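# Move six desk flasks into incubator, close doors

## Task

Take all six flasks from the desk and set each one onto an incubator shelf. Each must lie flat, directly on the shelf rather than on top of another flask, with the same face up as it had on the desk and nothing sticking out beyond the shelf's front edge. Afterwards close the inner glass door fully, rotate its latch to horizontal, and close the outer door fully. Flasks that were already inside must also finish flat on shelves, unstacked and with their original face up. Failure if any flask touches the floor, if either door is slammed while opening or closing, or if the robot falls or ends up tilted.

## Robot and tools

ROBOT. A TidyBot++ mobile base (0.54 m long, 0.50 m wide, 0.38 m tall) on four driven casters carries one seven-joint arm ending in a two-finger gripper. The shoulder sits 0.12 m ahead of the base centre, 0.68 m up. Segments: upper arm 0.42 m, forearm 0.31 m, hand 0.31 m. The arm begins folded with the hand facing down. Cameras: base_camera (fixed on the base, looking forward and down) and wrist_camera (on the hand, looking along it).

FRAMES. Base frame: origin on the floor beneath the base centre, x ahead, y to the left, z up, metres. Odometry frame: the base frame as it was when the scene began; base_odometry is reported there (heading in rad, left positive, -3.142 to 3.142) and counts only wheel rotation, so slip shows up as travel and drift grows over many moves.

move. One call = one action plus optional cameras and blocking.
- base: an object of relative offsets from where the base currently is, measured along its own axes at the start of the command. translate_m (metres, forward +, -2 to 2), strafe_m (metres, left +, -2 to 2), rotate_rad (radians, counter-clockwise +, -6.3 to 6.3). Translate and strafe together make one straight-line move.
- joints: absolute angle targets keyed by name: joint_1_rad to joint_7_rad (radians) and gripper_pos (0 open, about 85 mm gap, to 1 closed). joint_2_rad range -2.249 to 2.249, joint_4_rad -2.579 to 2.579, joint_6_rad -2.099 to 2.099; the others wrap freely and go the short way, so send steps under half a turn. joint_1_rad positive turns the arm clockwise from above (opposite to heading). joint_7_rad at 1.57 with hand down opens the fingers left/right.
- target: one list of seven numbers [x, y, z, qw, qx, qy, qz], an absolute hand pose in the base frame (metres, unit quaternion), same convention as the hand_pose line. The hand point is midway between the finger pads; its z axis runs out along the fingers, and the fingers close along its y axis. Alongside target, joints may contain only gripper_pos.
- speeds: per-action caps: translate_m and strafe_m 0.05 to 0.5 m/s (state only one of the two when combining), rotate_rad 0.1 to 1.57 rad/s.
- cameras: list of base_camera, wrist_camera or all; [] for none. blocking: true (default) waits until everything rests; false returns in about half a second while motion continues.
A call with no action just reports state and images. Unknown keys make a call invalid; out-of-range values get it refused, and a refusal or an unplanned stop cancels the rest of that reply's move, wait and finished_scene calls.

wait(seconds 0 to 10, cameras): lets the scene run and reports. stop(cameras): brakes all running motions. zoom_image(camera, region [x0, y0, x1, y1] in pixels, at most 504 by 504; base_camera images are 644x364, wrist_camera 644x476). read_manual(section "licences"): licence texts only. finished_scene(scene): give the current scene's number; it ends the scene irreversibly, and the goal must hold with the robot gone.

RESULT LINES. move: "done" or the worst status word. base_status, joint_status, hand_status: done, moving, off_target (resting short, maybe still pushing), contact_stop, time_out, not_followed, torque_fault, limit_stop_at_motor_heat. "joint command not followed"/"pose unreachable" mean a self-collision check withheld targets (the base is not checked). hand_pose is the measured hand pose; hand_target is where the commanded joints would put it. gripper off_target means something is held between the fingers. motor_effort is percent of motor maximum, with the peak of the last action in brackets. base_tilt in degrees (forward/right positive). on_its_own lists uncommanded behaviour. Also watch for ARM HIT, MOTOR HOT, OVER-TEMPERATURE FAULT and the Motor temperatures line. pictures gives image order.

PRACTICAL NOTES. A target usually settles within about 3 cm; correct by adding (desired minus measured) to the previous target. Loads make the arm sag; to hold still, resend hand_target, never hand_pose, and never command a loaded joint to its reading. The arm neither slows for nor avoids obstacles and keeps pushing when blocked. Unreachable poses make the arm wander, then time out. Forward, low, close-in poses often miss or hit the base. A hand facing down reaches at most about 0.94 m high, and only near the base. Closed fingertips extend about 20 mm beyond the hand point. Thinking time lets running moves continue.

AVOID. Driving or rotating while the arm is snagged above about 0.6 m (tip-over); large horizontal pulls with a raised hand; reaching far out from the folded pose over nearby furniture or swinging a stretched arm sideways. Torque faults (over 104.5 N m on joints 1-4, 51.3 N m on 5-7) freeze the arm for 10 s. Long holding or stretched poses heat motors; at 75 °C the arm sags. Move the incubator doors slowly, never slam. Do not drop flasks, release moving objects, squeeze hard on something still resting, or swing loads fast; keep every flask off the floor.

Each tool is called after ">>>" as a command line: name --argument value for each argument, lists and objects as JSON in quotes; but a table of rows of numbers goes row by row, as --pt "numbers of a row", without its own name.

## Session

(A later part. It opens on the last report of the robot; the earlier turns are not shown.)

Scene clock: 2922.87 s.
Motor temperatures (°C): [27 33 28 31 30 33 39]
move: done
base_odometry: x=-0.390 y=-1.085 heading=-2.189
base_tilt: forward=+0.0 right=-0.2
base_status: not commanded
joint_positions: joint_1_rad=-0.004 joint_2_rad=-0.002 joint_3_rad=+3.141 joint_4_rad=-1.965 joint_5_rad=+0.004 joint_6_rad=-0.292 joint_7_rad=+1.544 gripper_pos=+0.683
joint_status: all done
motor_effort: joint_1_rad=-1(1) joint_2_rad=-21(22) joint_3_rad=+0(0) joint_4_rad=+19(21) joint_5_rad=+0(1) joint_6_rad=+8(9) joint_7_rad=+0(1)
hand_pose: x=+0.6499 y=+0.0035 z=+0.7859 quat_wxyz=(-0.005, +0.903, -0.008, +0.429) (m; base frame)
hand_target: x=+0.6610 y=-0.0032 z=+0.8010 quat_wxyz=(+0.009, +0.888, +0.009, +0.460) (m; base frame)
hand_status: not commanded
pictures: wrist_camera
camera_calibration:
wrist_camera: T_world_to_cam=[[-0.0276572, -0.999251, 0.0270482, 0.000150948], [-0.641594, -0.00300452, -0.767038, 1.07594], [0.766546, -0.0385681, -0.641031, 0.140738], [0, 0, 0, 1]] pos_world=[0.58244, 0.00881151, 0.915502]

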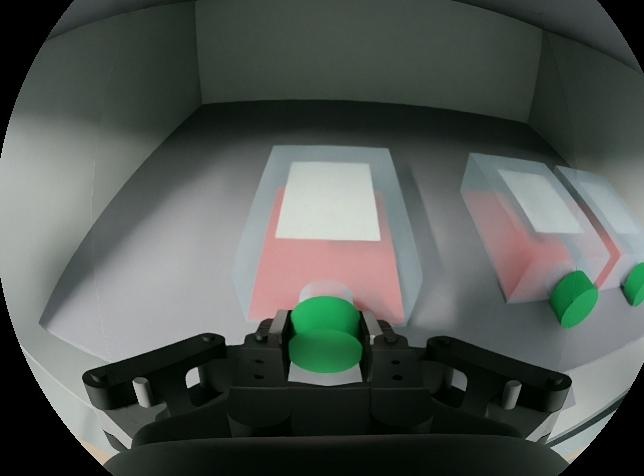

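>>> move --joints '{"joint_2_rad": 0.018, "joint_4_rad": -1.992, "joint_6_rad": -0.18}' --cameras '["wrist_camera"]'

>>> zoom_image --camera "wrist_camera" --region '[200, 130, 460, 400]'

Scene clock: 2930.93 s.
Motor temperatures (°C): [27 33 28 31 30 33 39]
move: done
base_odometry: x=-0.390 y=-1.085 heading=-2.189
base_tilt: forward=+0.0 right=-0.2
base_status: not commanded
joint_positions: joint_1_rad=-0.004 joint_2_rad=+0.011 joint_3_rad=+3.141 joint_4_rad=-1.978 joint_5_rad=+0.004 joint_6_rad=-0.254 joint_7_rad=+1.544 gripper_pos=+0.683
joint_status: all done
motor_effort: joint_1_rad=+0(1) joint_2_rad=-21(22) joint_3_rad=+0(0) joint_4_rad=+19(21) joint_5_rad=+0(1) joint_6_rad=+8(8) joint_7_rad=-1(1)
hand_pose: x=+0.6544 y=+0.0036 z=+0.7810 quat_wxyz=(-0.006, +0.901, -0.008, +0.434) (m; base frame)
hand_target: x=+0.6647 y=-0.0032 z=+0.7882 quat_wxyz=(+0.009, +0.889, +0.009, +0.458) (m; base frame)
hand_status: not commanded
pictures: wrist_camera
camera_calibration:
wrist_camera: T_world_to_cam=[[-0.0278111, -0.999259, 0.0265994, 0.000981961], [-0.632716, -0.00300372, -0.774379, 1.07503], [0.773885, -0.0383662, -0.632163, 0.122523], [0, 0, 0, 1]] pos_world=[0.585395, 0.00891105, 0.909906]

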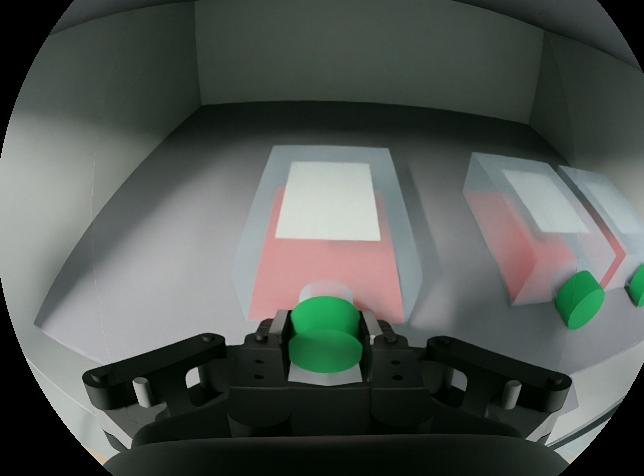

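Scaled by 1.867.

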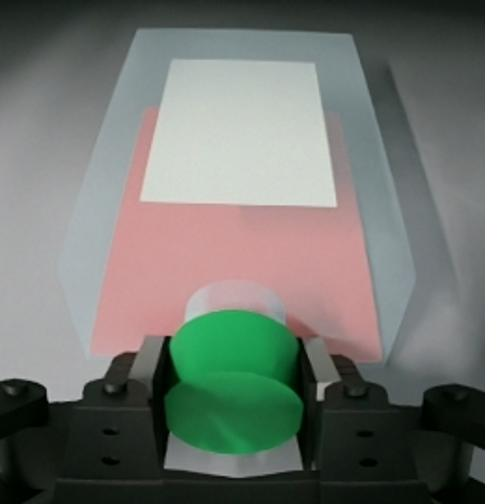

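>>> move --joints '{"joint_2_rad": 0.032, "joint_4_rad": -2.0, "joint_6_rad": -0.16}' --cameras '["wrist_camera"]'

>>> zoom_image --camera "wrist_camera" --region '[200, 130, 460, 400]'

Scene clock: 2960.43 s.
Motor temperatures (°C): [27 33 28 31 30 33 39]
move: done
base_odometry: x=-0.390 y=-1.085 heading=-2.189
base_tilt: forward=+0.0 right=-0.2
base_status: not commanded
joint_positions: joint_1_rad=-0.004 joint_2_rad=+0.018 joint_3_rad=+3.141 joint_4_rad=-1.982 joint_5_rad=+0.004 joint_6_rad=-0.231 joint_7_rad=+1.544 gripper_pos=+0.683
joint_status: all done
motor_effort: joint_1_rad=-1(1) joint_2_rad=-20(21) joint_3_rad=+0(0) joint_4_rad=+18(20) joint_5_rad=+0(1) joint_6_rad=+7(8) joint_7_rad=+0(1)
hand_pose: x=+0.6583 y=+0.0037 z=+0.7807 quat_wxyz=(-0.006, +0.898, -0.008, +0.440) (m; base frame)
hand_target: x=+0.6672 y=-0.0032 z=+0.7813 quat_wxyz=(+0.009, +0.889, +0.009, +0.457) (m; base frame)
hand_status: not commanded
pictures: wrist_camera
camera_calibration:
wrist_camera: T_world_to_cam=[[-0.0280963, -0.999263, 0.0261416, 0.00166259], [-0.623788, -0.002908, -0.781588, 1.07703], [0.781089, -0.0382666, -0.623247, 0.107591], [0, 0, 0, 1]] pos_world=[0.58785, 0.00891052, 0.90881]

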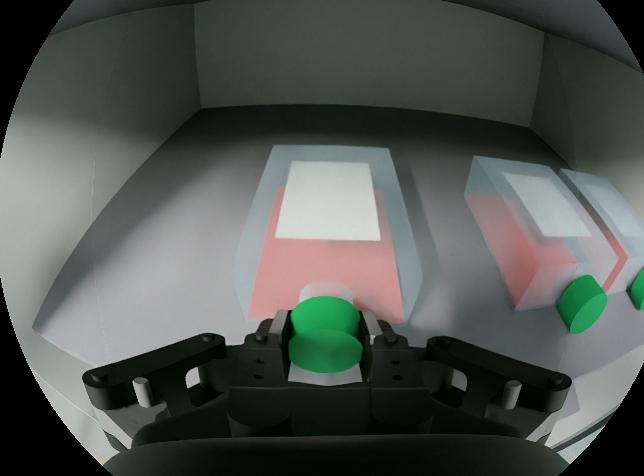

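Scaled by 1.867.

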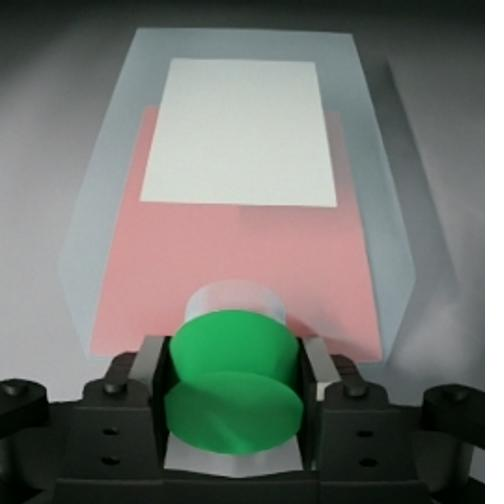

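>>> move --joints '{"joint_2_rad": 0.01, "joint_4_rad": -1.985}' --cameras '[]'

>>> move --base '{"translate_m": 0.015}' --speeds '{"translate_m": 0.05}' --cameras '["wrist_camera"]'

Scene clock: 2981.70 s.
Motor temperatures (°C): [27 33 28 31 30 33 39]
move: done
base_odometry: x=-0.390 y=-1.085 heading=-2.189
base_tilt: forward=+0.0 right=-0.2
base_status: not commanded
joint_positions: joint_1_rad=-0.004 joint_2_rad=+0.018 joint_3_rad=+3.141 joint_4_rad=-1.982 joint_5_rad=+0.004 joint_6_rad=-0.231 joint_7_rad=+1.544 gripper_pos=+0.683
joint_status: all done
motor_effort: joint_1_rad=+0(1) joint_2_rad=-21(23) joint_3_rad=+0(0) joint_4_rad=+20(20) joint_5_rad=+0(1) joint_6_rad=+8(8) joint_7_rad=-1(1)
hand_pose: x=+0.6583 y=+0.0037 z=+0.7809 quat_wxyz=(-0.006, +0.898, -0.008, +0.440) (m; base frame)
hand_target: x=+0.6695 y=-0.0033 z=+0.8015 quat_wxyz=(+0.009, +0.881, +0.009, +0.473) (m; base frame)
hand_status: not commanded
pictures: none
No camera images: "cameras" was empty.

Scene clock: 2982.50 s.
Motor temperatures (°C): [27 33 28 31 30 33 39]
move: done
base_odometry: x=-0.398 y=-1.097 heading=-2.189
base_tilt: forward=+0.0 right=-0.2
base_status: done
joint_positions: joint_1_rad=-0.004 joint_2_rad=+0.018 joint_3_rad=+3.141 joint_4_rad=-1.982 joint_5_rad=+0.004 joint_6_rad=-0.231 joint_7_rad=+1.544 gripper_pos=+0.683
joint_status: not commanded
motor_effort: joint_1_rad=-1(1) joint_2_rad=-22(23) joint_3_rad=+0(1) joint_4_rad=+20(20) joint_5_rad=+0(1) joint_6_rad=+8(9) joint_7_rad=+0(1)
hand_pose: x=+0.6584 y=+0.0037 z=+0.7811 quat_wxyz=(-0.006, +0.898, -0.008, +0.440) (m; base frame)
hand_target: x=+0.6695 y=-0.0033 z=+0.8015 quat_wxyz=(+0.009, +0.881, +0.009, +0.473) (m; base frame)
hand_status: not commanded
pictures: wrist_camera
camera_calibration:
wrist_camera: T_world_to_cam=[[-0.0281227, -0.999263, 0.02611, 0.00169612], [-0.622957, -0.00290743, -0.782251, 1.07732], [0.78175, -0.0382644, -0.622417, 0.106716], [0, 0, 0, 1]] pos_world=[0.587745, 0.00891052, 0.90911]

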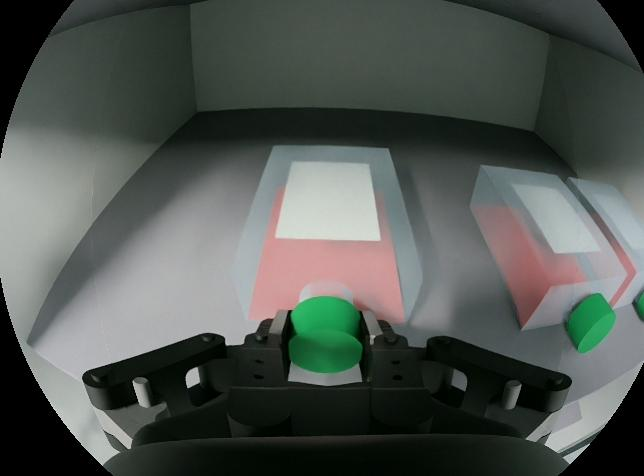

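>>> move --joints '{"gripper_pos": 0.5}' --cameras '["wrist_camera"]'

>>> zoom_image --camera "wrist_camera" --region '[200, 130, 460, 400]'

Scene clock: 2989.83 s.
Motor temperatures (°C): [27 33 28 31 30 33 39]
move: done
base_odometry: x=-0.398 y=-1.097 heading=-2.189
base_tilt: forward=+0.0 right=-0.2
base_status: not commanded
joint_positions: joint_1_rad=-0.004 joint_2_rad=+0.018 joint_3_rad=+3.141 joint_4_rad=-1.982 joint_5_rad=+0.004 joint_6_rad=-0.231 joint_7_rad=+1.544 gripper_pos=+0.500
joint_status: all done
motor_effort: joint_1_rad=-1(1) joint_2_rad=-20(22) joint_3_rad=+0(0) joint_4_rad=+19(20) joint_5_rad=-1(1) joint_6_rad=+7(8) joint_7_rad=+0(1)
hand_pose: x=+0.6584 y=+0.0037 z=+0.7811 quat_wxyz=(-0.006, +0.898, -0.008, +0.440) (m; base frame)
hand_target: x=+0.6695 y=-0.0033 z=+0.8015 quat_wxyz=(+0.009, +0.881, +0.009, +0.473) (m; base frame)
hand_status: not commanded
pictures: wrist_camera
camera_calibration:
wrist_camera: T_world_to_cam=[[-0.0281262, -0.999263, 0.0261097, 0.00170125], [-0.622896, -0.00290804, -0.7823, 1.07739], [0.781799, -0.0382667, -0.622355, 0.106553], [0, 0, 0, 1]] pos_world=[0.587845, 0.00891052, 0.90911]

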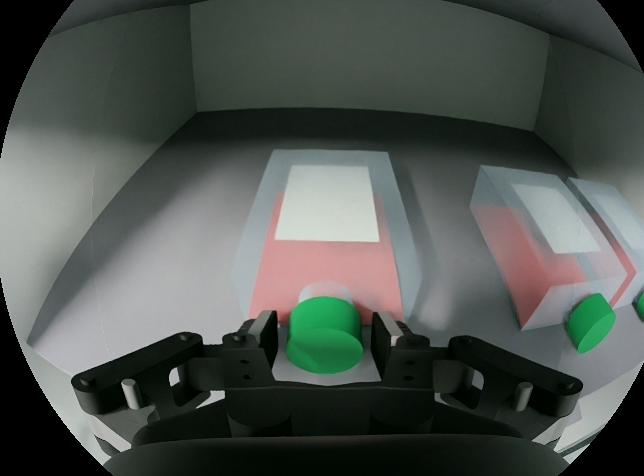

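Scaled by 1.867.

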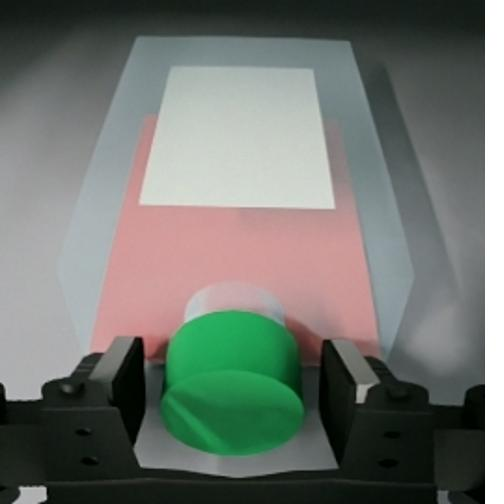

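>>> move --base '{"translate_m": -0.06}' --speeds '{"translate_m": 0.08}' --cameras '["wrist_camera"]'

Scene clock: 2995.97 s.
Motor temperatures (°C): [27 33 28 31 30 33 39]
move: done
base_odometry: x=-0.364 y=-1.048 heading=-2.189
base_tilt: forward=+0.0 right=-0.2
base_status: done
joint_positions: joint_1_rad=-0.004 joint_2_rad=+0.018 joint_3_rad=+3.141 joint_4_rad=-1.982 joint_5_rad=+0.004 joint_6_rad=-0.230 joint_7_rad=+1.544 gripper_pos=+0.500
joint_status: not commanded
motor_effort: joint_1_rad=+0(1) joint_2_rad=-21(24) joint_3_rad=+0(1) joint_4_rad=+19(20) joint_5_rad=-1(1) joint_6_rad=+8(8) joint_7_rad=+0(1)
hand_pose: x=+0.6585 y=+0.0037 z=+0.7811 quat_wxyz=(-0.006, +0.898, -0.008, +0.440) (m; base frame)
hand_target: x=+0.6695 y=-0.0033 z=+0.8015 quat_wxyz=(+0.009, +0.881, +0.009, +0.473) (m; base frame)
hand_status: not commanded
pictures: wrist_camera
camera_calibration:
wrist_camera: T_world_to_cam=[[-0.0281294, -0.999263, 0.0261053, 0.00170704], [-0.622786, -0.00290804, -0.782387, 1.0774], [0.781887, -0.0382661, -0.622245, 0.106402], [0, 0, 0, 1]] pos_world=[0.587845, 0.00891052, 0.90911]

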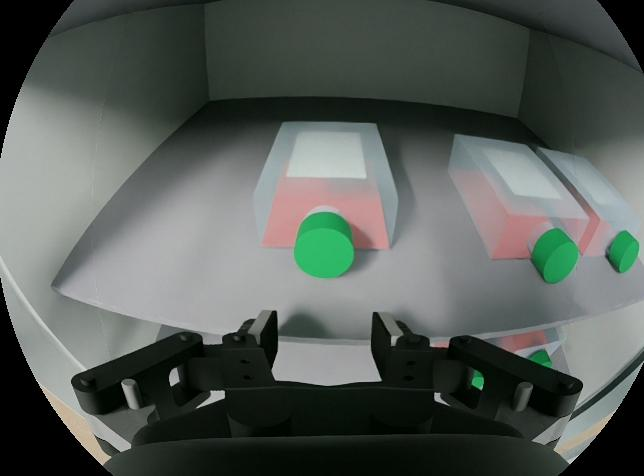

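>>> move --base '{"translate_m": -0.30}' --speeds '{"translate_m": 0.3}' --cameras '["wrist_camera"]'

>>> move --joints '{"joint_2_rad": -0.155, "joint_4_rad": -1.3, "joint_6_rad": -0.80, "gripper_pos": 0.35}' --cameras '[]'

Scene clock: 3063.23 s.
Motor temperatures (°C): [27 33 28 31 30 33 39]
move: done
base_odometry: x=-0.190 y=-0.804 heading=-2.190
base_tilt: forward=+0.0 right=-0.2
base_status: done
joint_positions: joint_1_rad=-0.004 joint_2_rad=+0.018 joint_3_rad=+3.141 joint_4_rad=-1.982 joint_5_rad=+0.004 joint_6_rad=-0.230 joint_7_rad=+1.544 gripper_pos=+0.500
joint_status: not commanded
motor_effort: joint_1_rad=-1(1) joint_2_rad=-20(25) joint_3_rad=+0(0) joint_4_rad=+19(20) joint_5_rad=+0(1) joint_6_rad=+7(8) joint_7_rad=-1(1)
hand_pose: x=+0.6585 y=+0.0037 z=+0.7814 quat_wxyz=(-0.006, +0.898, -0.008, +0.440) (m; base frame)
hand_target: x=+0.6695 y=-0.0033 z=+0.8015 quat_wxyz=(+0.009, +0.881, +0.009, +0.473) (m; base frame)
hand_status: not commanded
pictures: wrist_camera
camera_calibration:
wrist_camera: T_world_to_cam=[[-0.0281477, -0.999263, 0.0260848, 0.00172834], [-0.622284, -0.00290511, -0.782786, 1.07756], [0.782285, -0.0382658, -0.621744, 0.105917], [0, 0, 0, 1]] pos_world=[0.587742, 0.00891051, 0.90931]

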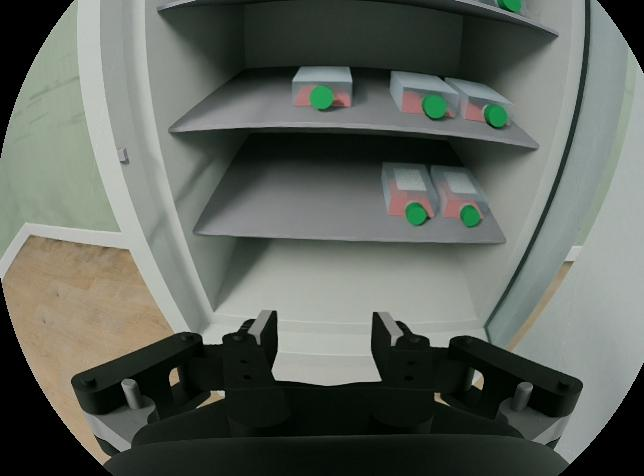

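Scene clock: 3065.50 s.
Motor temperatures (°C): [27 33 28 31 30 33 39]
move: done
base_odometry: x=-0.190 y=-0.804 heading=-2.190
base_tilt: forward=+0.0 right=-0.2
base_status: not commanded
joint_positions: joint_1_rad=-0.004 joint_2_rad=-0.138 joint_3_rad=+3.141 joint_4_rad=-1.319 joint_5_rad=+0.004 joint_6_rad=-0.719 joint_7_rad=+1.544 gripper_pos=+0.350
joint_status: all done
motor_effort: joint_1_rad=+0(1) joint_2_rad=-16(24) joint_3_rad=+0(0) joint_4_rad=+20(22) joint_5_rad=+0(1) joint_6_rad=+9(9) joint_7_rad=+0(1)
hand_pose: x=+0.6466 y=+0.0031 z=+1.1171 quat_wxyz=(-0.007, +0.813, -0.008, +0.581) (m; base frame)
hand_target: x=+0.6302 y=-0.0034 z=+1.1136 quat_wxyz=(+0.010, +0.826, +0.008, +0.563) (m; base frame)
hand_status: not commanded
pictures: none
No camera images: "cameras" was empty.

>>> move --base '{"translate_m": 0.102, "strafe_m": 1.20, "rotate_rad": 2.641}' --speeds '{"strafe_m": 0.5, "rotate_rad": 1.0}' --cameras '["wrist_camera", "base_camera"]'

Scene clock: 3083.03 s.
Motor temperatures (°C): [27 33 28 31 30 33 39]
move: done
base_odometry: x=+0.729 y=-1.583 heading=+0.452
base_tilt: forward=+0.0 right=-0.2
base_status: done
joint_positions: joint_1_rad=-0.001 joint_2_rad=-0.138 joint_3_rad=+3.153 joint_4_rad=-1.319 joint_5_rad=+0.004 joint_6_rad=-0.721 joint_7_rad=+1.544 gripper_pos=+0.350
joint_status: not commanded
motor_effort: joint_1_rad=+0(4) joint_2_rad=-16(21) joint_3_rad=+0(4) joint_4_rad=+20(21) joint_5_rad=+0(2) joint_6_rad=+9(9) joint_7_rad=-1(1)
hand_pose: x=+0.6466 y=-0.0058 z=+1.1163 quat_wxyz=(-0.003, +0.814, -0.015, +0.580) (m; base frame)
hand_target: x=+0.6302 y=-0.0034 z=+1.1136 quat_wxyz=(+0.010, +0.826, +0.008, +0.563) (m; base frame)
hand_status: not commanded
pictures: base_camera, wrist_camera
camera_calibration:
wrist_camera: T_world_to_cam=[[-0.0521178, -0.998566, 0.0122471, 0.0142088], [-0.338478, 0.00612558, -0.940954, 1.32539], [0.93953, -0.0531858, -0.338312, -0.0950505], [0, 0, 0, 1]] pos_world=[0.538658, 0.00101429, 1.2148]

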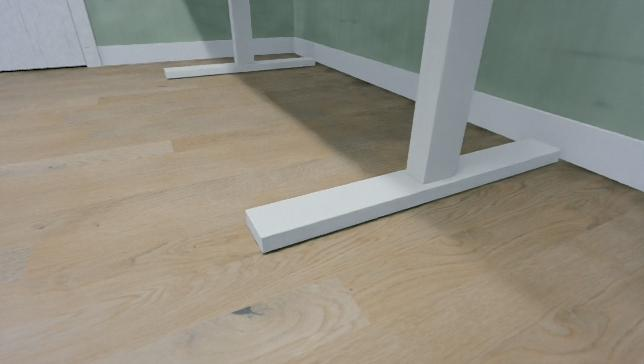

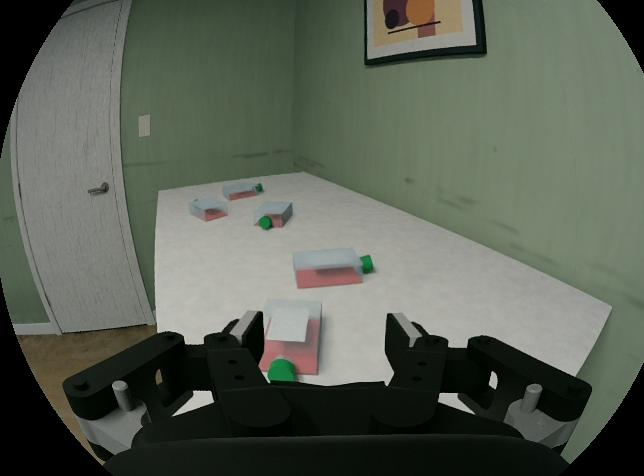

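>>> move --base '{"translate_m": 0.011, "strafe_m": 0.1215, "rotate_rad": -0.091}' --speeds '{"strafe_m": 0.2}' --cameras '[]'

>>> move --joints '{"joint_2_rad": -0.035, "joint_4_rad": -1.54, "joint_6_rad": -0.84}' --cameras '["wrist_camera"]'

Scene clock: 3118.47 s.
Motor temperatures (°C): [27 33 28 31 30 33 39]
move: done
base_odometry: x=+0.685 y=-1.469 heading=+0.361
base_tilt: forward=+0.0 right=-0.2
base_status: done
joint_positions: joint_1_rad=-0.001 joint_2_rad=-0.138 joint_3_rad=+3.154 joint_4_rad=-1.319 joint_5_rad=+0.004 joint_6_rad=-0.721 joint_7_rad=+1.544 gripper_pos=+0.350
joint_status: not commanded
motor_effort: joint_1_rad=+0(3) joint_2_rad=-16(18) joint_3_rad=+0(3) joint_4_rad=+20(20) joint_5_rad=+0(2) joint_6_rad=+9(9) joint_7_rad=+0(1)
hand_pose: x=+0.6465 y=-0.0061 z=+1.1163 quat_wxyz=(-0.003, +0.814, -0.015, +0.580) (m; base frame)
hand_target: x=+0.6302 y=-0.0034 z=+1.1136 quat_wxyz=(+0.010, +0.826, +0.008, +0.563) (m; base frame)
hand_status: not commanded
pictures: none
No camera images: "cameras" was empty.

Scene clock: 3119.77 s.
Motor temperatures (°C): [27 33 28 31 30 33 39]
move: done
base_odometry: x=+0.685 y=-1.469 heading=+0.361
base_tilt: forward=+0.1 right=-0.2
base_status: not commanded
joint_positions: joint_1_rad=-0.001 joint_2_rad=-0.026 joint_3_rad=+3.154 joint_4_rad=-1.533 joint_5_rad=+0.004 joint_6_rad=-0.763 joint_7_rad=+1.544 gripper_pos=+0.350
joint_status: all done
motor_effort: joint_1_rad=+0(1) joint_2_rad=-19(24) joint_3_rad=+0(0) joint_4_rad=+20(23) joint_5_rad=+0(1) joint_6_rad=+7(9) joint_7_rad=+0(1)
hand_pose: x=+0.6600 y=-0.0057 z=+0.9220 quat_wxyz=(-0.001, +0.906, -0.016, +0.422) (m; base frame)
hand_target: x=+0.6406 y=-0.0031 z=+0.9053 quat_wxyz=(+0.007, +0.922, +0.010, +0.388) (m; base frame)
hand_status: not commanded
pictures: wrist_camera
camera_calibration:
wrist_camera: T_world_to_cam=[[-0.0451615, -0.9986, 0.0275229, -0.00131372], [-0.653832, 0.00871663, -0.75659, 1.18528], [0.755291, -0.0521641, -0.65331, 0.238615], [0, 0, 0, 1]] pos_world=[0.594689, 0.000803618, 1.0527]

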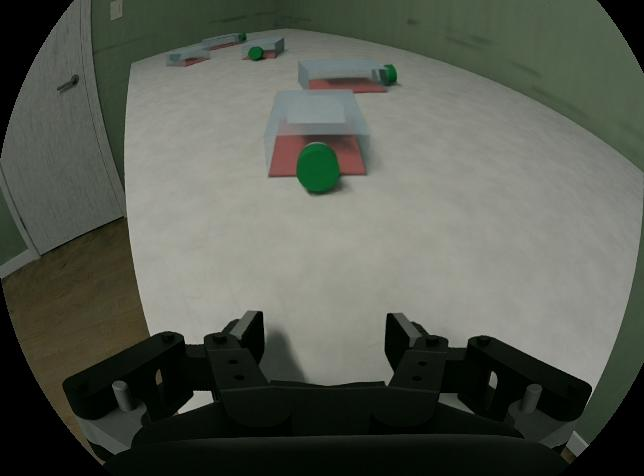

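>>> move --base '{"translate_m": 0.1475, "strafe_m": -0.003}' --speeds '{"translate_m": 0.15}' --cameras '["wrist_camera"]'

>>> zoom_image --camera "wrist_camera" --region '[220, 230, 440, 400]'

Scene clock: 3134.83 s.
Motor temperatures (°C): [27 33 28 31 30 33 39]
move: done
base_odometry: x=+0.825 y=-1.419 heading=+0.361
base_tilt: forward=+0.1 right=-0.2
base_status: done
joint_positions: joint_1_rad=-0.001 joint_2_rad=-0.026 joint_3_rad=+3.154 joint_4_rad=-1.533 joint_5_rad=+0.004 joint_6_rad=-0.764 joint_7_rad=+1.544 gripper_pos=+0.350
joint_status: not commanded
motor_effort: joint_1_rad=+0(1) joint_2_rad=-20(24) joint_3_rad=+0(1) joint_4_rad=+20(21) joint_5_rad=+0(1) joint_6_rad=+7(8) joint_7_rad=+0(1)
hand_pose: x=+0.6599 y=-0.0057 z=+0.9216 quat_wxyz=(-0.001, +0.907, -0.016, +0.421) (m; base frame)
hand_target: x=+0.6406 y=-0.0031 z=+0.9053 quat_wxyz=(+0.007, +0.922, +0.010, +0.388) (m; base frame)
hand_status: not commanded
pictures: wrist_camera
camera_calibration:
wrist_camera: T_world_to_cam=[[-0.0451262, -0.9986, 0.0275846, -0.00138656], [-0.65485, 0.00871716, -0.755709, 1.1848], [0.754411, -0.052166, -0.654327, 0.239932], [0, 0, 0, 1]] pos_world=[0.594795, 0.00080362, 1.05239]

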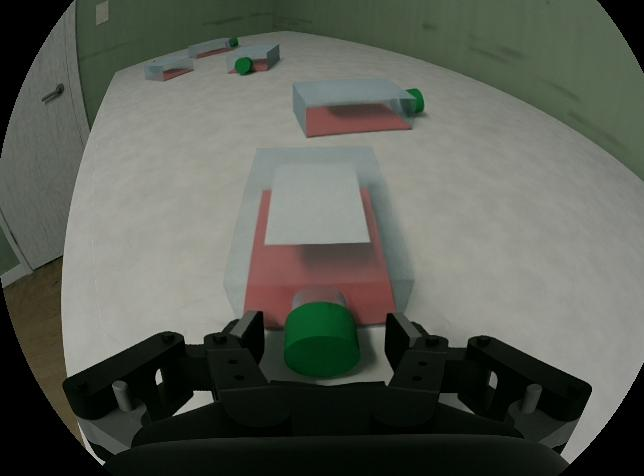

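Scaled by 2.291.

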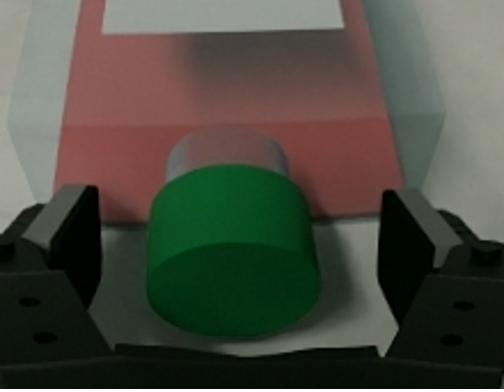

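>>> move --joints '{"gripper_pos": 0.8}' --cameras '["wrist_camera"]'

Scene clock: 3149.13 s.
Motor temperatures (°C): [27 33 28 31 30 33 39]
move: off_target
base_odometry: x=+0.824 y=-1.419 heading=+0.361
base_tilt: forward=+0.0 right=-0.2
base_status: not commanded
joint_positions: joint_1_rad=-0.001 joint_2_rad=-0.026 joint_3_rad=+3.154 joint_4_rad=-1.533 joint_5_rad=+0.004 joint_6_rad=-0.764 joint_7_rad=+1.544 gripper_pos=+0.684
joint_status: gripper_pos off_target (ended at +0.684, target +0.800)
motor_effort: joint_1_rad=+0(1) joint_2_rad=-20(20) joint_3_rad=+0(0) joint_4_rad=+19(21) joint_5_rad=+0(1) joint_6_rad=+7(7) joint_7_rad=+1(1)
hand_pose: x=+0.6598 y=-0.0057 z=+0.9219 quat_wxyz=(-0.001, +0.907, -0.016, +0.422) (m; base frame)
hand_target: x=+0.6406 y=-0.0031 z=+0.9053 quat_wxyz=(+0.007, +0.922, +0.010, +0.388) (m; base frame)
hand_status: not commanded
pictures: wrist_camera
camera_calibration:
wrist_camera: T_world_to_cam=[[-0.045138, -0.998601, 0.0275599, -0.00137095], [-0.654423, 0.00871411, -0.756078, 1.18503], [0.75478, -0.0521637, -0.653901, 0.239613], [0, 0, 0, 1]] pos_world=[0.594593, 0.000803625, 1.0527]

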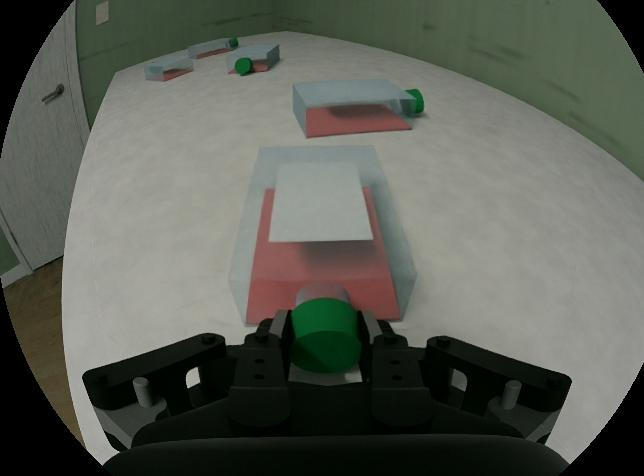

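>>> move --joints '{"joint_2_rad": -0.085, "joint_4_rad": -1.325, "joint_6_rad": -1.075}' --cameras '["wrist_camera"]'

>>> move --base '{"translate_m": -0.25}' --speeds '{"translate_m": 0.3}' --cameras '[]'

>>> move --base '{"translate_m": -0.392, "strafe_m": 0.827, "rotate_rad": -2.55}' --speeds '{"strafe_m": 0.35, "rotate_rad": 0.6}' --cameras '["wrist_camera", "base_camera"]'

Scene clock: 3172.90 s.
Motor temperatures (°C): [27 33 28 31 30 33 39]
move: done
base_odometry: x=+0.824 y=-1.419 heading=+0.361
base_tilt: forward=+0.0 right=-0.1
base_status: not commanded
joint_positions: joint_1_rad=-0.001 joint_2_rad=-0.065 joint_3_rad=+3.154 joint_4_rad=-1.346 joint_5_rad=+0.004 joint_6_rad=-0.998 joint_7_rad=+1.544 gripper_pos=+0.684
joint_status: all done
motor_effort: joint_1_rad=+0(1) joint_2_rad=-20(23) joint_3_rad=+0(0) joint_4_rad=+21(23) joint_5_rad=-1(1) joint_6_rad=+8(8) joint_7_rad=-1(1)
hand_pose: x=+0.6296 y=-0.0057 z=+0.9888 quat_wxyz=(-0.002, +0.908, -0.017, +0.418) (m; base frame)
hand_target: x=+0.6097 y=-0.0030 z=+0.9923 quat_wxyz=(+0.007, +0.916, +0.009, +0.402) (m; base frame)
hand_status: not commanded
pictures: wrist_camera
camera_calibration:
wrist_camera: T_world_to_cam=[[-0.04578, -0.99858, 0.0272295, -0.00391488], [-0.660631, 0.00981789, -0.750646, 1.21433], [0.749313, -0.0523532, -0.660143, 0.315776], [0, 0, 0, 1]] pos_world=[0.565429, 0.00070043, 1.12009]

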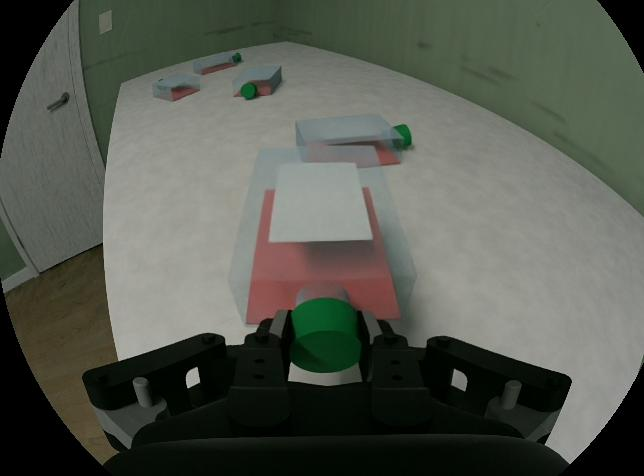

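Scene clock: 3174.73 s.
Motor temperatures (°C): [27 33 28 31 30 33 39]
move: done
base_odometry: x=+0.591 y=-1.508 heading=+0.361
base_tilt: forward=+0.0 right=-0.2
base_status: done
joint_positions: joint_1_rad=-0.001 joint_2_rad=-0.076 joint_3_rad=+3.154 joint_4_rad=-1.346 joint_5_rad=+0.004 joint_6_rad=-1.004 joint_7_rad=+1.544 gripper_pos=+0.684
joint_status: not commanded
motor_effort: joint_1_rad=+0(1) joint_2_rad=-19(24) joint_3_rad=+0(2) joint_4_rad=+21(21) joint_5_rad=+0(1) joint_6_rad=+8(8) joint_7_rad=-1(1)
hand_pose: x=+0.6247 y=-0.0057 z=+0.9935 quat_wxyz=(-0.002, +0.907, -0.017, +0.421) (m; base frame)
hand_target: x=+0.6097 y=-0.0030 z=+0.9923 quat_wxyz=(+0.007, +0.916, +0.009, +0.402) (m; base frame)
hand_status: not commanded
pictures: none
No camera images: "cameras" was empty.

Scene clock: 3179.70 s.
Motor temperatures (°C): [27 33 28 31 30 33 39]
move: done
base_odometry: x=-0.068 y=-0.872 heading=-2.189
base_tilt: forward=+0.0 right=-0.2
base_status: done
joint_positions: joint_1_rad=-0.001 joint_2_rad=-0.078 joint_3_rad=+3.154 joint_4_rad=-1.346 joint_5_rad=+0.004 joint_6_rad=-1.005 joint_7_rad=+1.544 gripper_pos=+0.684
joint_status: not commanded
motor_effort: joint_1_rad=+0(2) joint_2_rad=-19(22) joint_3_rad=+0(2) joint_4_rad=+20(21) joint_5_rad=+0(2) joint_6_rad=+8(8) joint_7_rad=+0(1)
hand_pose: x=+0.6240 y=-0.0058 z=+0.9942 quat_wxyz=(-0.002, +0.907, -0.017, +0.421) (m; base frame)
hand_target: x=+0.6097 y=-0.0030 z=+0.9923 quat_wxyz=(+0.007, +0.916, +0.009, +0.402) (m; base frame)
hand_status: not commanded
pictures: base_camera, wrist_camera
camera_calibration:
wrist_camera: T_world_to_cam=[[-0.0462451, -0.998572, 0.0267397, -0.00363485], [-0.655268, 0.0101202, -0.755328, 1.21611], [0.753979, -0.0524519, -0.654801, 0.315271], [0, 0, 0, 1]] pos_world=[0.559002, 0.000599655, 1.1251]

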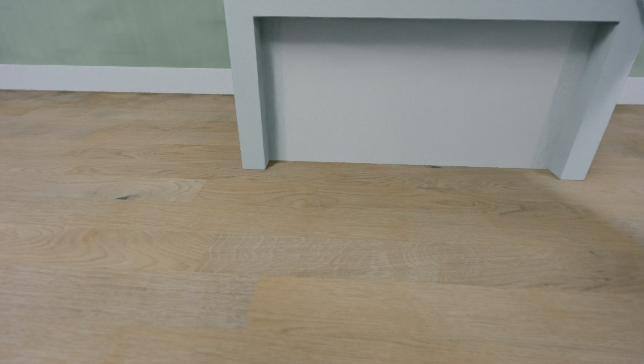

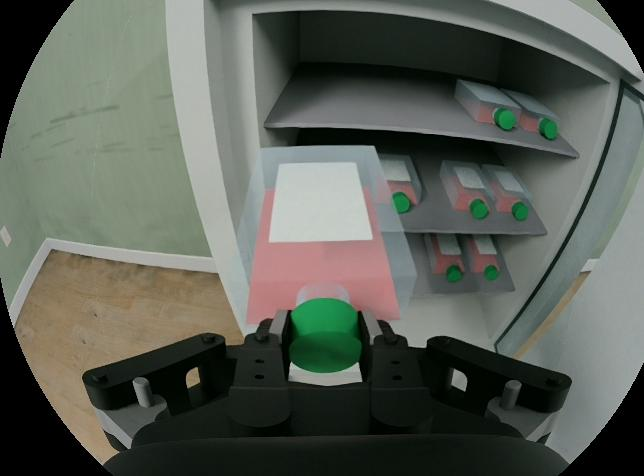

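>>> move --joints '{"joint_2_rad": -0.002, "joint_4_rad": -1.84, "joint_6_rad": -0.37}' --cameras '[]'

>>> move --base '{"translate_m": 0.2547, "strafe_m": 0.0122, "rotate_rad": -0.0384}' --speeds '{"translate_m": 0.2}' --cameras '["wrist_camera"]'

Scene clock: 3217.80 s.
Motor temperatures (°C): [27 33 28 31 30 33 39]
move: done
base_odometry: x=-0.068 y=-0.872 heading=-2.189
base_tilt: forward=+0.0 right=-0.2
base_status: not commanded
joint_positions: joint_1_rad=-0.001 joint_2_rad=-0.004 joint_3_rad=+3.154 joint_4_rad=-1.827 joint_5_rad=+0.004 joint_6_rad=-0.454 joint_7_rad=+1.544 gripper_pos=+0.684
joint_status: all done
motor_effort: joint_1_rad=+0(1) joint_2_rad=-22(24) joint_3_rad=+0(0) joint_4_rad=+20(22) joint_5_rad=-1(1) joint_6_rad=+8(8) joint_7_rad=-1(1)
hand_pose: x=+0.6588 y=-0.0054 z=+0.8219 quat_wxyz=(-0.002, +0.908, -0.016, +0.419) (m; base frame)
hand_target: x=+0.6717 y=-0.0033 z=+0.8344 quat_wxyz=(+0.008, +0.893, +0.009, +0.450) (m; base frame)
hand_status: not commanded
pictures: none
No camera images: "cameras" was empty.

Scene clock: 3219.80 s.
Motor temperatures (°C): [27 33 28 31 30 33 39]
move: done
base_odometry: x=-0.206 y=-1.087 heading=-2.228
base_tilt: forward=+0.0 right=-0.2
base_status: done
joint_positions: joint_1_rad=+0.001 joint_2_rad=+0.005 joint_3_rad=+3.155 joint_4_rad=-1.828 joint_5_rad=+0.004 joint_6_rad=-0.448 joint_7_rad=+1.544 gripper_pos=+0.684
joint_status: not commanded
motor_effort: joint_1_rad=+0(3) joint_2_rad=-22(25) joint_3_rad=+0(2) joint_4_rad=+21(21) joint_5_rad=+0(1) joint_6_rad=+8(9) joint_7_rad=+0(1)
hand_pose: x=+0.6607 y=-0.0069 z=+0.8182 quat_wxyz=(-0.001, +0.909, -0.017, +0.417) (m; base frame)
hand_target: x=+0.6717 y=-0.0033 z=+0.8344 quat_wxyz=(+0.008, +0.893, +0.009, +0.450) (m; base frame)
hand_status: not commanded
pictures: wrist_camera
camera_calibration:
wrist_camera: T_world_to_cam=[[-0.0465021, -0.998523, 0.0280979, 0.000776392], [-0.66185, 0.00973041, -0.749573, 1.10681], [0.748193, -0.0534533, -0.661325, 0.181421], [0, 0, 0, 1]] pos_world=[0.596839, -0.00029689, 0.94959]

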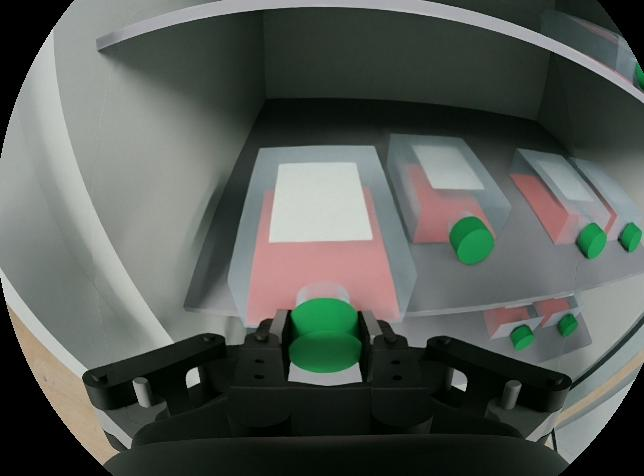

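>>> move --base '{"translate_m": 0.088}' --speeds '{"translate_m": 0.1}' --cameras '[]'

>>> move --joints '{"joint_2_rad": 0.012, "joint_4_rad": -1.945, "joint_6_rad": -0.25}' --cameras '["wrist_camera"]'

Scene clock: 3228.93 s.
Motor temperatures (°C): [27 33 28 31 30 33 39]
move: done
base_odometry: x=-0.260 y=-1.157 heading=-2.228
base_tilt: forward=+0.0 right=-0.2
base_status: done
joint_positions: joint_1_rad=+0.001 joint_2_rad=+0.008 joint_3_rad=+3.155 joint_4_rad=-1.829 joint_5_rad=+0.004 joint_6_rad=-0.447 joint_7_rad=+1.544 gripper_pos=+0.684
joint_status: not commanded
motor_effort: joint_1_rad=+0(1) joint_2_rad=-22(24) joint_3_rad=+0(1) joint_4_rad=+21(21) joint_5_rad=+0(1) joint_6_rad=+8(8) joint_7_rad=+0(1)
hand_pose: x=+0.6612 y=-0.0069 z=+0.8163 quat_wxyz=(-0.001, +0.909, -0.017, +0.416) (m; base frame)
hand_target: x=+0.6717 y=-0.0033 z=+0.8344 quat_wxyz=(+0.008, +0.893, +0.009, +0.450) (m; base frame)
hand_status: not commanded
pictures: none
No camera images: "cameras" was empty.

Scene clock: 3230.00 s.
Motor temperatures (°C): [27 33 28 31 30 33 39]
move: done
base_odometry: x=-0.260 y=-1.157 heading=-2.228
base_tilt: forward=+0.1 right=-0.2
base_status: not commanded
joint_positions: joint_1_rad=+0.001 joint_2_rad=+0.011 joint_3_rad=+3.155 joint_4_rad=-1.935 joint_5_rad=+0.004 joint_6_rad=-0.333 joint_7_rad=+1.544 gripper_pos=+0.684
joint_status: all done
motor_effort: joint_1_rad=+0(1) joint_2_rad=-21(23) joint_3_rad=+0(0) joint_4_rad=+20(21) joint_5_rad=+0(1) joint_6_rad=+8(9) joint_7_rad=-1(1)
hand_pose: x=+0.6526 y=-0.0066 z=+0.7851 quat_wxyz=(-0.001, +0.908, -0.017, +0.418) (m; base frame)
hand_target: x=+0.6657 y=-0.0032 z=+0.7992 quat_wxyz=(+0.009, +0.893, +0.009, +0.450) (m; base frame)
hand_status: not commanded
pictures: wrist_camera
camera_calibration:
wrist_camera: T_world_to_cam=[[-0.0461516, -0.998542, 0.0280111, 0.00149116], [-0.659894, 0.00942415, -0.7513, 1.07678], [0.74994, -0.0531581, -0.659366, 0.162953], [0, 0, 0, 1]] pos_world=[0.588427, 0.0000034697, 0.916391]

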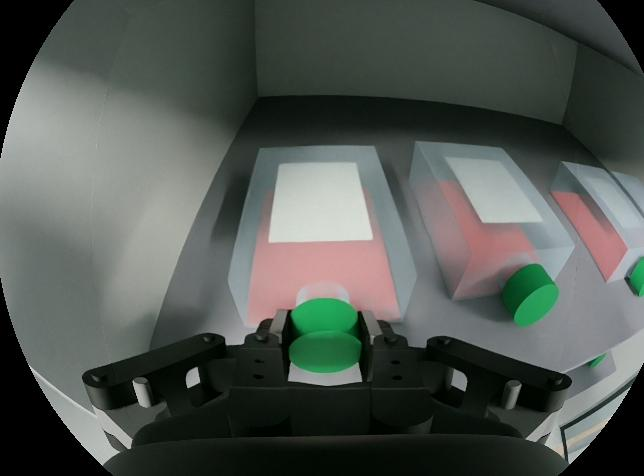

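>>> move --joints '{"joint_2_rad": 0.03, "joint_4_rad": -1.955, "joint_6_rad": -0.215}' --cameras '["wrist_camera"]'

Scene clock: 3235.00 s.
Motor temperatures (°C): [27 33 28 31 30 33 39]
move: done
base_odometry: x=-0.260 y=-1.157 heading=-2.228
base_tilt: forward=+0.0 right=-0.2
base_status: not commanded
joint_positions: joint_1_rad=+0.001 joint_2_rad=+0.025 joint_3_rad=+3.155 joint_4_rad=-1.942 joint_5_rad=+0.004 joint_6_rad=-0.291 joint_7_rad=+1.544 gripper_pos=+0.684
joint_status: all done
motor_effort: joint_1_rad=-1(1) joint_2_rad=-21(23) joint_3_rad=+0(0) joint_4_rad=+20(20) joint_5_rad=-1(1) joint_6_rad=+8(9) joint_7_rad=+0(1)
hand_pose: x=+0.6603 y=-0.0067 z=+0.7836 quat_wxyz=(-0.001, +0.904, -0.017, +0.427) (m; base frame)
hand_target: x=+0.6712 y=-0.0033 z=+0.7927 quat_wxyz=(+0.009, +0.891, +0.009, +0.454) (m; base frame)
hand_status: not commanded
pictures: wrist_camera
camera_calibration:
wrist_camera: T_world_to_cam=[[-0.0465297, -0.99854, 0.0274471, 0.00254502], [-0.644615, 0.0090249, -0.764454, 1.08087], [0.76309, -0.0532627, -0.644094, 0.135526], [0, 0, 0, 1]] pos_world=[0.593447, 0.0000050023, 0.913499]

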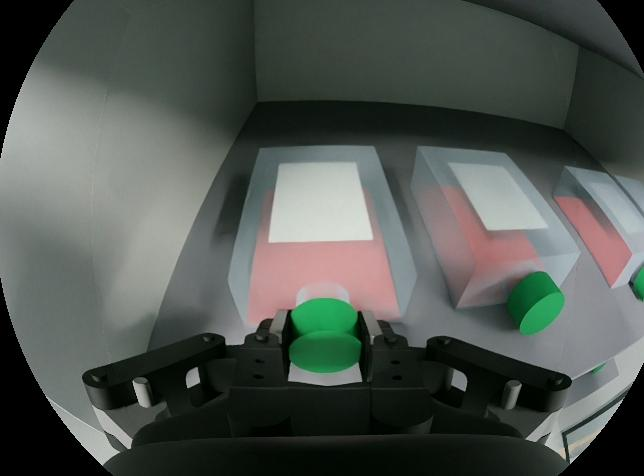

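>>> move --joints '{"joint_2_rad": 0.042, "joint_4_rad": -1.975, "joint_6_rad": -0.215}' --cameras '["wrist_camera"]'

Scene clock: 3241.27 s.
Motor temperatures (°C): [27 33 28 31 30 33 39]
move: done
base_odometry: x=-0.260 y=-1.157 heading=-2.228
base_tilt: forward=+0.0 right=-0.2
base_status: not commanded
joint_positions: joint_1_rad=+0.001 joint_2_rad=+0.025 joint_3_rad=+3.155 joint_4_rad=-1.948 joint_5_rad=+0.004 joint_6_rad=-0.281 joint_7_rad=+1.544 gripper_pos=+0.684
joint_status: all done
motor_effort: joint_1_rad=-1(1) joint_2_rad=-19(22) joint_3_rad=+0(0) joint_4_rad=+17(20) joint_5_rad=+0(1) joint_6_rad=+6(8) joint_7_rad=+0(1)
hand_pose: x=+0.6606 y=-0.0066 z=+0.7830 quat_wxyz=(-0.001, +0.903, -0.017, +0.430) (m; base frame)
hand_target: x=+0.6660 y=-0.0032 z=+0.7754 quat_wxyz=(+0.008, +0.898, +0.009, +0.439) (m; base frame)
hand_status: not commanded
pictures: wrist_camera
camera_calibration:
wrist_camera: T_world_to_cam=[[-0.0465966, -0.998541, 0.0272985, 0.00273042], [-0.640917, 0.00892439, -0.767558, 1.08062], [0.766194, -0.0532616, -0.640398, 0.129977], [0, 0, 0, 1]] pos_world=[0.593128, 0.0000053285, 0.912601]

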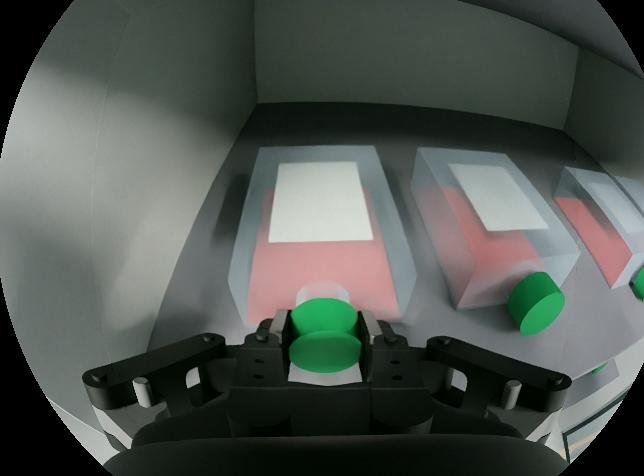

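>>> move --joints '{"joint_2_rad": 0.03, "joint_4_rad": -1.955, "gripper_pos": 0.5}' --cameras '[]'

>>> move --base '{"translate_m": -0.06}' --speeds '{"translate_m": 0.08}' --cameras '["wrist_camera"]'

Scene clock: 3248.63 s.
Motor temperatures (°C): [27 33 28 31 30 33 39]
move: done
base_odometry: x=-0.260 y=-1.157 heading=-2.228
base_tilt: forward=+0.0 right=-0.2
base_status: not commanded
joint_positions: joint_1_rad=+0.001 joint_2_rad=+0.027 joint_3_rad=+3.155 joint_4_rad=-1.949 joint_5_rad=+0.004 joint_6_rad=-0.281 joint_7_rad=+1.544 gripper_pos=+0.500
joint_status: all done
motor_effort: joint_1_rad=+0(1) joint_2_rad=-21(22) joint_3_rad=+0(0) joint_4_rad=+19(20) joint_5_rad=+0(1) joint_6_rad=+7(7) joint_7_rad=+0(1)
hand_pose: x=+0.6605 y=-0.0066 z=+0.7814 quat_wxyz=(-0.001, +0.903, -0.017, +0.428) (m; base frame)
hand_target: x=+0.6712 y=-0.0033 z=+0.7927 quat_wxyz=(+0.009, +0.891, +0.009, +0.454) (m; base frame)
hand_status: not commanded
pictures: none
No camera images: "cameras" was empty.

Scene clock: 3249.90 s.
Motor temperatures (°C): [27 33 28 31 30 33 39]
move: done
base_odometry: x=-0.223 y=-1.109 heading=-2.229
base_tilt: forward=+0.1 right=-0.2
base_status: done
joint_positions: joint_1_rad=+0.001 joint_2_rad=+0.031 joint_3_rad=+3.155 joint_4_rad=-1.949 joint_5_rad=+0.004 joint_6_rad=-0.280 joint_7_rad=+1.544 gripper_pos=+0.500
joint_status: not commanded
motor_effort: joint_1_rad=+0(1) joint_2_rad=-21(23) joint_3_rad=+0(1) joint_4_rad=+19(20) joint_5_rad=+0(1) joint_6_rad=+7(8) joint_7_rad=-1(1)
hand_pose: x=+0.6609 y=-0.0066 z=+0.7796 quat_wxyz=(-0.001, +0.904, -0.017, +0.427) (m; base frame)
hand_target: x=+0.6712 y=-0.0033 z=+0.7927 quat_wxyz=(+0.009, +0.891, +0.009, +0.454) (m; base frame)
hand_status: not commanded
pictures: wrist_camera
camera_calibration:
wrist_camera: T_world_to_cam=[[-0.0464297, -0.998541, 0.0275829, 0.00250222], [-0.6456, 0.00892501, -0.763624, 1.07817], [0.762263, -0.0532623, -0.645072, 0.133856], [0, 0, 0, 1]] pos_world=[0.594152, 0.000005328, 0.909598]

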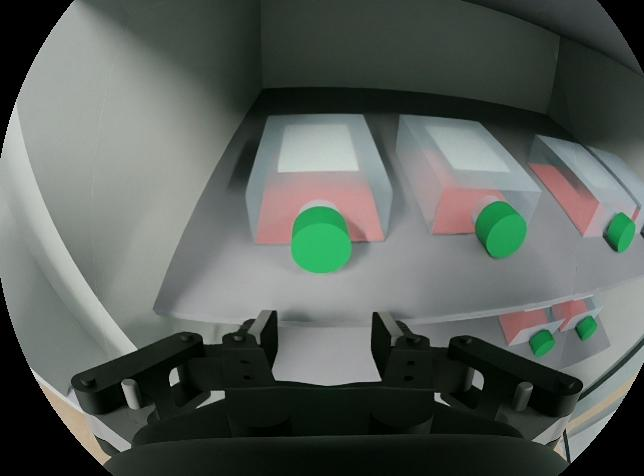

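>>> move --base '{"translate_m": -0.30}' --speeds '{"translate_m": 0.35}' --cameras '["wrist_camera"]'

>>> move --joints '{"joint_2_rad": -0.155, "joint_4_rad": -1.3, "joint_6_rad": -0.80, "gripper_pos": 0.35}' --cameras '[]'

>>> move --base '{"translate_m": -0.46, "strafe_m": 0.839, "rotate_rad": 2.269}' --speeds '{"strafe_m": 0.5, "rotate_rad": 1.2}' --cameras '["wrist_camera", "base_camera"]'

Scene clock: 3317.33 s.
Motor temperatures (°C): [27 33 28 31 30 33 39]
move: done
base_odometry: x=-0.039 y=-0.872 heading=-2.228
base_tilt: forward=+0.0 right=-0.2
base_status: done
joint_positions: joint_1_rad=+0.001 joint_2_rad=+0.037 joint_3_rad=+3.155 joint_4_rad=-1.949 joint_5_rad=+0.004 joint_6_rad=-0.280 joint_7_rad=+1.544 gripper_pos=+0.500
joint_status: not commanded
motor_effort: joint_1_rad=+0(3) joint_2_rad=-22(25) joint_3_rad=+0(2) joint_4_rad=+19(20) joint_5_rad=-1(1) joint_6_rad=+7(8) joint_7_rad=-1(1)
hand_pose: x=+0.6616 y=-0.0067 z=+0.7762 quat_wxyz=(-0.001, +0.905, -0.017, +0.424) (m; base frame)
hand_target: x=+0.6712 y=-0.0033 z=+0.7927 quat_wxyz=(+0.009, +0.891, +0.009, +0.454) (m; base frame)
hand_status: not commanded
pictures: wrist_camera
camera_calibration:
wrist_camera: T_world_to_cam=[[-0.0463287, -0.99854, 0.027787, 0.00231042], [-0.650195, 0.00902567, -0.759714, 1.07606], [0.758354, -0.0532636, -0.649664, 0.137244], [0, 0, 0, 1]] pos_world=[0.595676, -0.0000949983, 0.906596]

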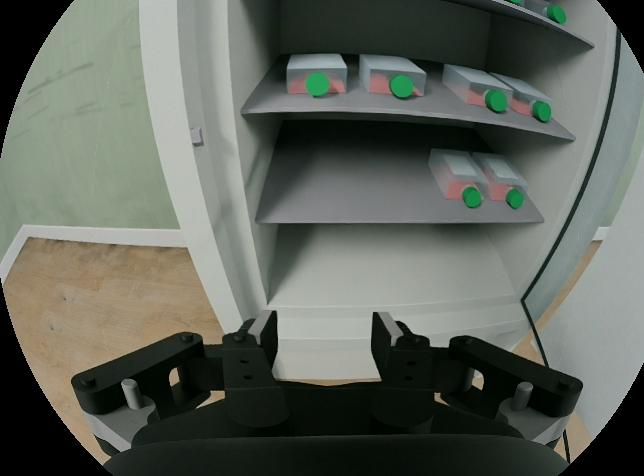

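Scene clock: 3319.53 s.
Motor temperatures (°C): [27 33 28 31 30 33 39]
move: done
base_odometry: x=-0.039 y=-0.872 heading=-2.228
base_tilt: forward=+0.0 right=-0.2
base_status: not commanded
joint_positions: joint_1_rad=+0.001 joint_2_rad=-0.139 joint_3_rad=+3.155 joint_4_rad=-1.319 joint_5_rad=+0.004 joint_6_rad=-0.719 joint_7_rad=+1.544 gripper_pos=+0.350
joint_status: all done
motor_effort: joint_1_rad=+0(1) joint_2_rad=-15(25) joint_3_rad=+0(0) joint_4_rad=+20(22) joint_5_rad=-1(1) joint_6_rad=+9(9) joint_7_rad=+0(1)
hand_pose: x=+0.6463 y=-0.0077 z=+1.1178 quat_wxyz=(-0.002, +0.813, -0.017, +0.582) (m; base frame)
hand_target: x=+0.6302 y=-0.0034 z=+1.1136 quat_wxyz=(+0.010, +0.826, +0.008, +0.563) (m; base frame)
hand_status: not commanded
pictures: none
No camera images: "cameras" was empty.

Scene clock: 3323.10 s.
Motor temperatures (°C): [27 33 28 31 30 33 39]
move: done
base_odometry: x=+0.906 y=-1.020 heading=+0.042
base_tilt: forward=+0.0 right=-0.2
base_status: done
joint_positions: joint_1_rad=+0.002 joint_2_rad=-0.139 joint_3_rad=+3.154 joint_4_rad=-1.319 joint_5_rad=+0.004 joint_6_rad=-0.721 joint_7_rad=+1.544 gripper_pos=+0.350
joint_status: not commanded
motor_effort: joint_1_rad=+0(3) joint_2_rad=-16(21) joint_3_rad=+0(3) joint_4_rad=+20(21) joint_5_rad=+0(2) joint_6_rad=+9(9) joint_7_rad=-1(1)
hand_pose: x=+0.6458 y=-0.0074 z=+1.1174 quat_wxyz=(-0.002, +0.814, -0.016, +0.581) (m; base frame)
hand_target: x=+0.6302 y=-0.0034 z=+1.1136 quat_wxyz=(+0.010, +0.826, +0.008, +0.563) (m; base frame)
hand_status: not commanded
pictures: base_camera, wrist_camera
camera_calibration:
wrist_camera: T_world_to_cam=[[-0.0552091, -0.998401, 0.0121519, 0.0145343], [-0.336561, 0.00714995, -0.941635, 1.32573], [0.940042, -0.0560767, -0.336417, -0.0965623], [0, 0, 0, 1]] pos_world=[0.537765, -0.000382778, 1.2157]

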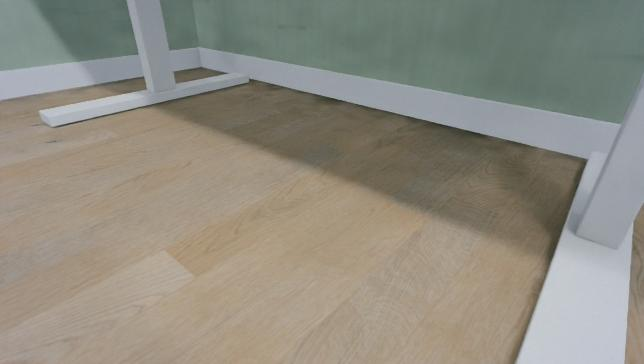

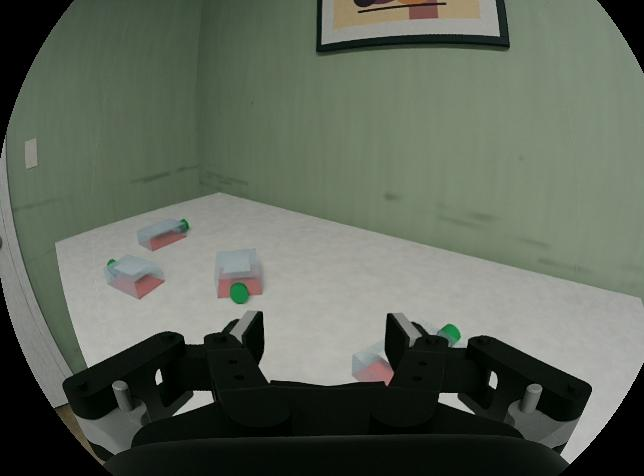

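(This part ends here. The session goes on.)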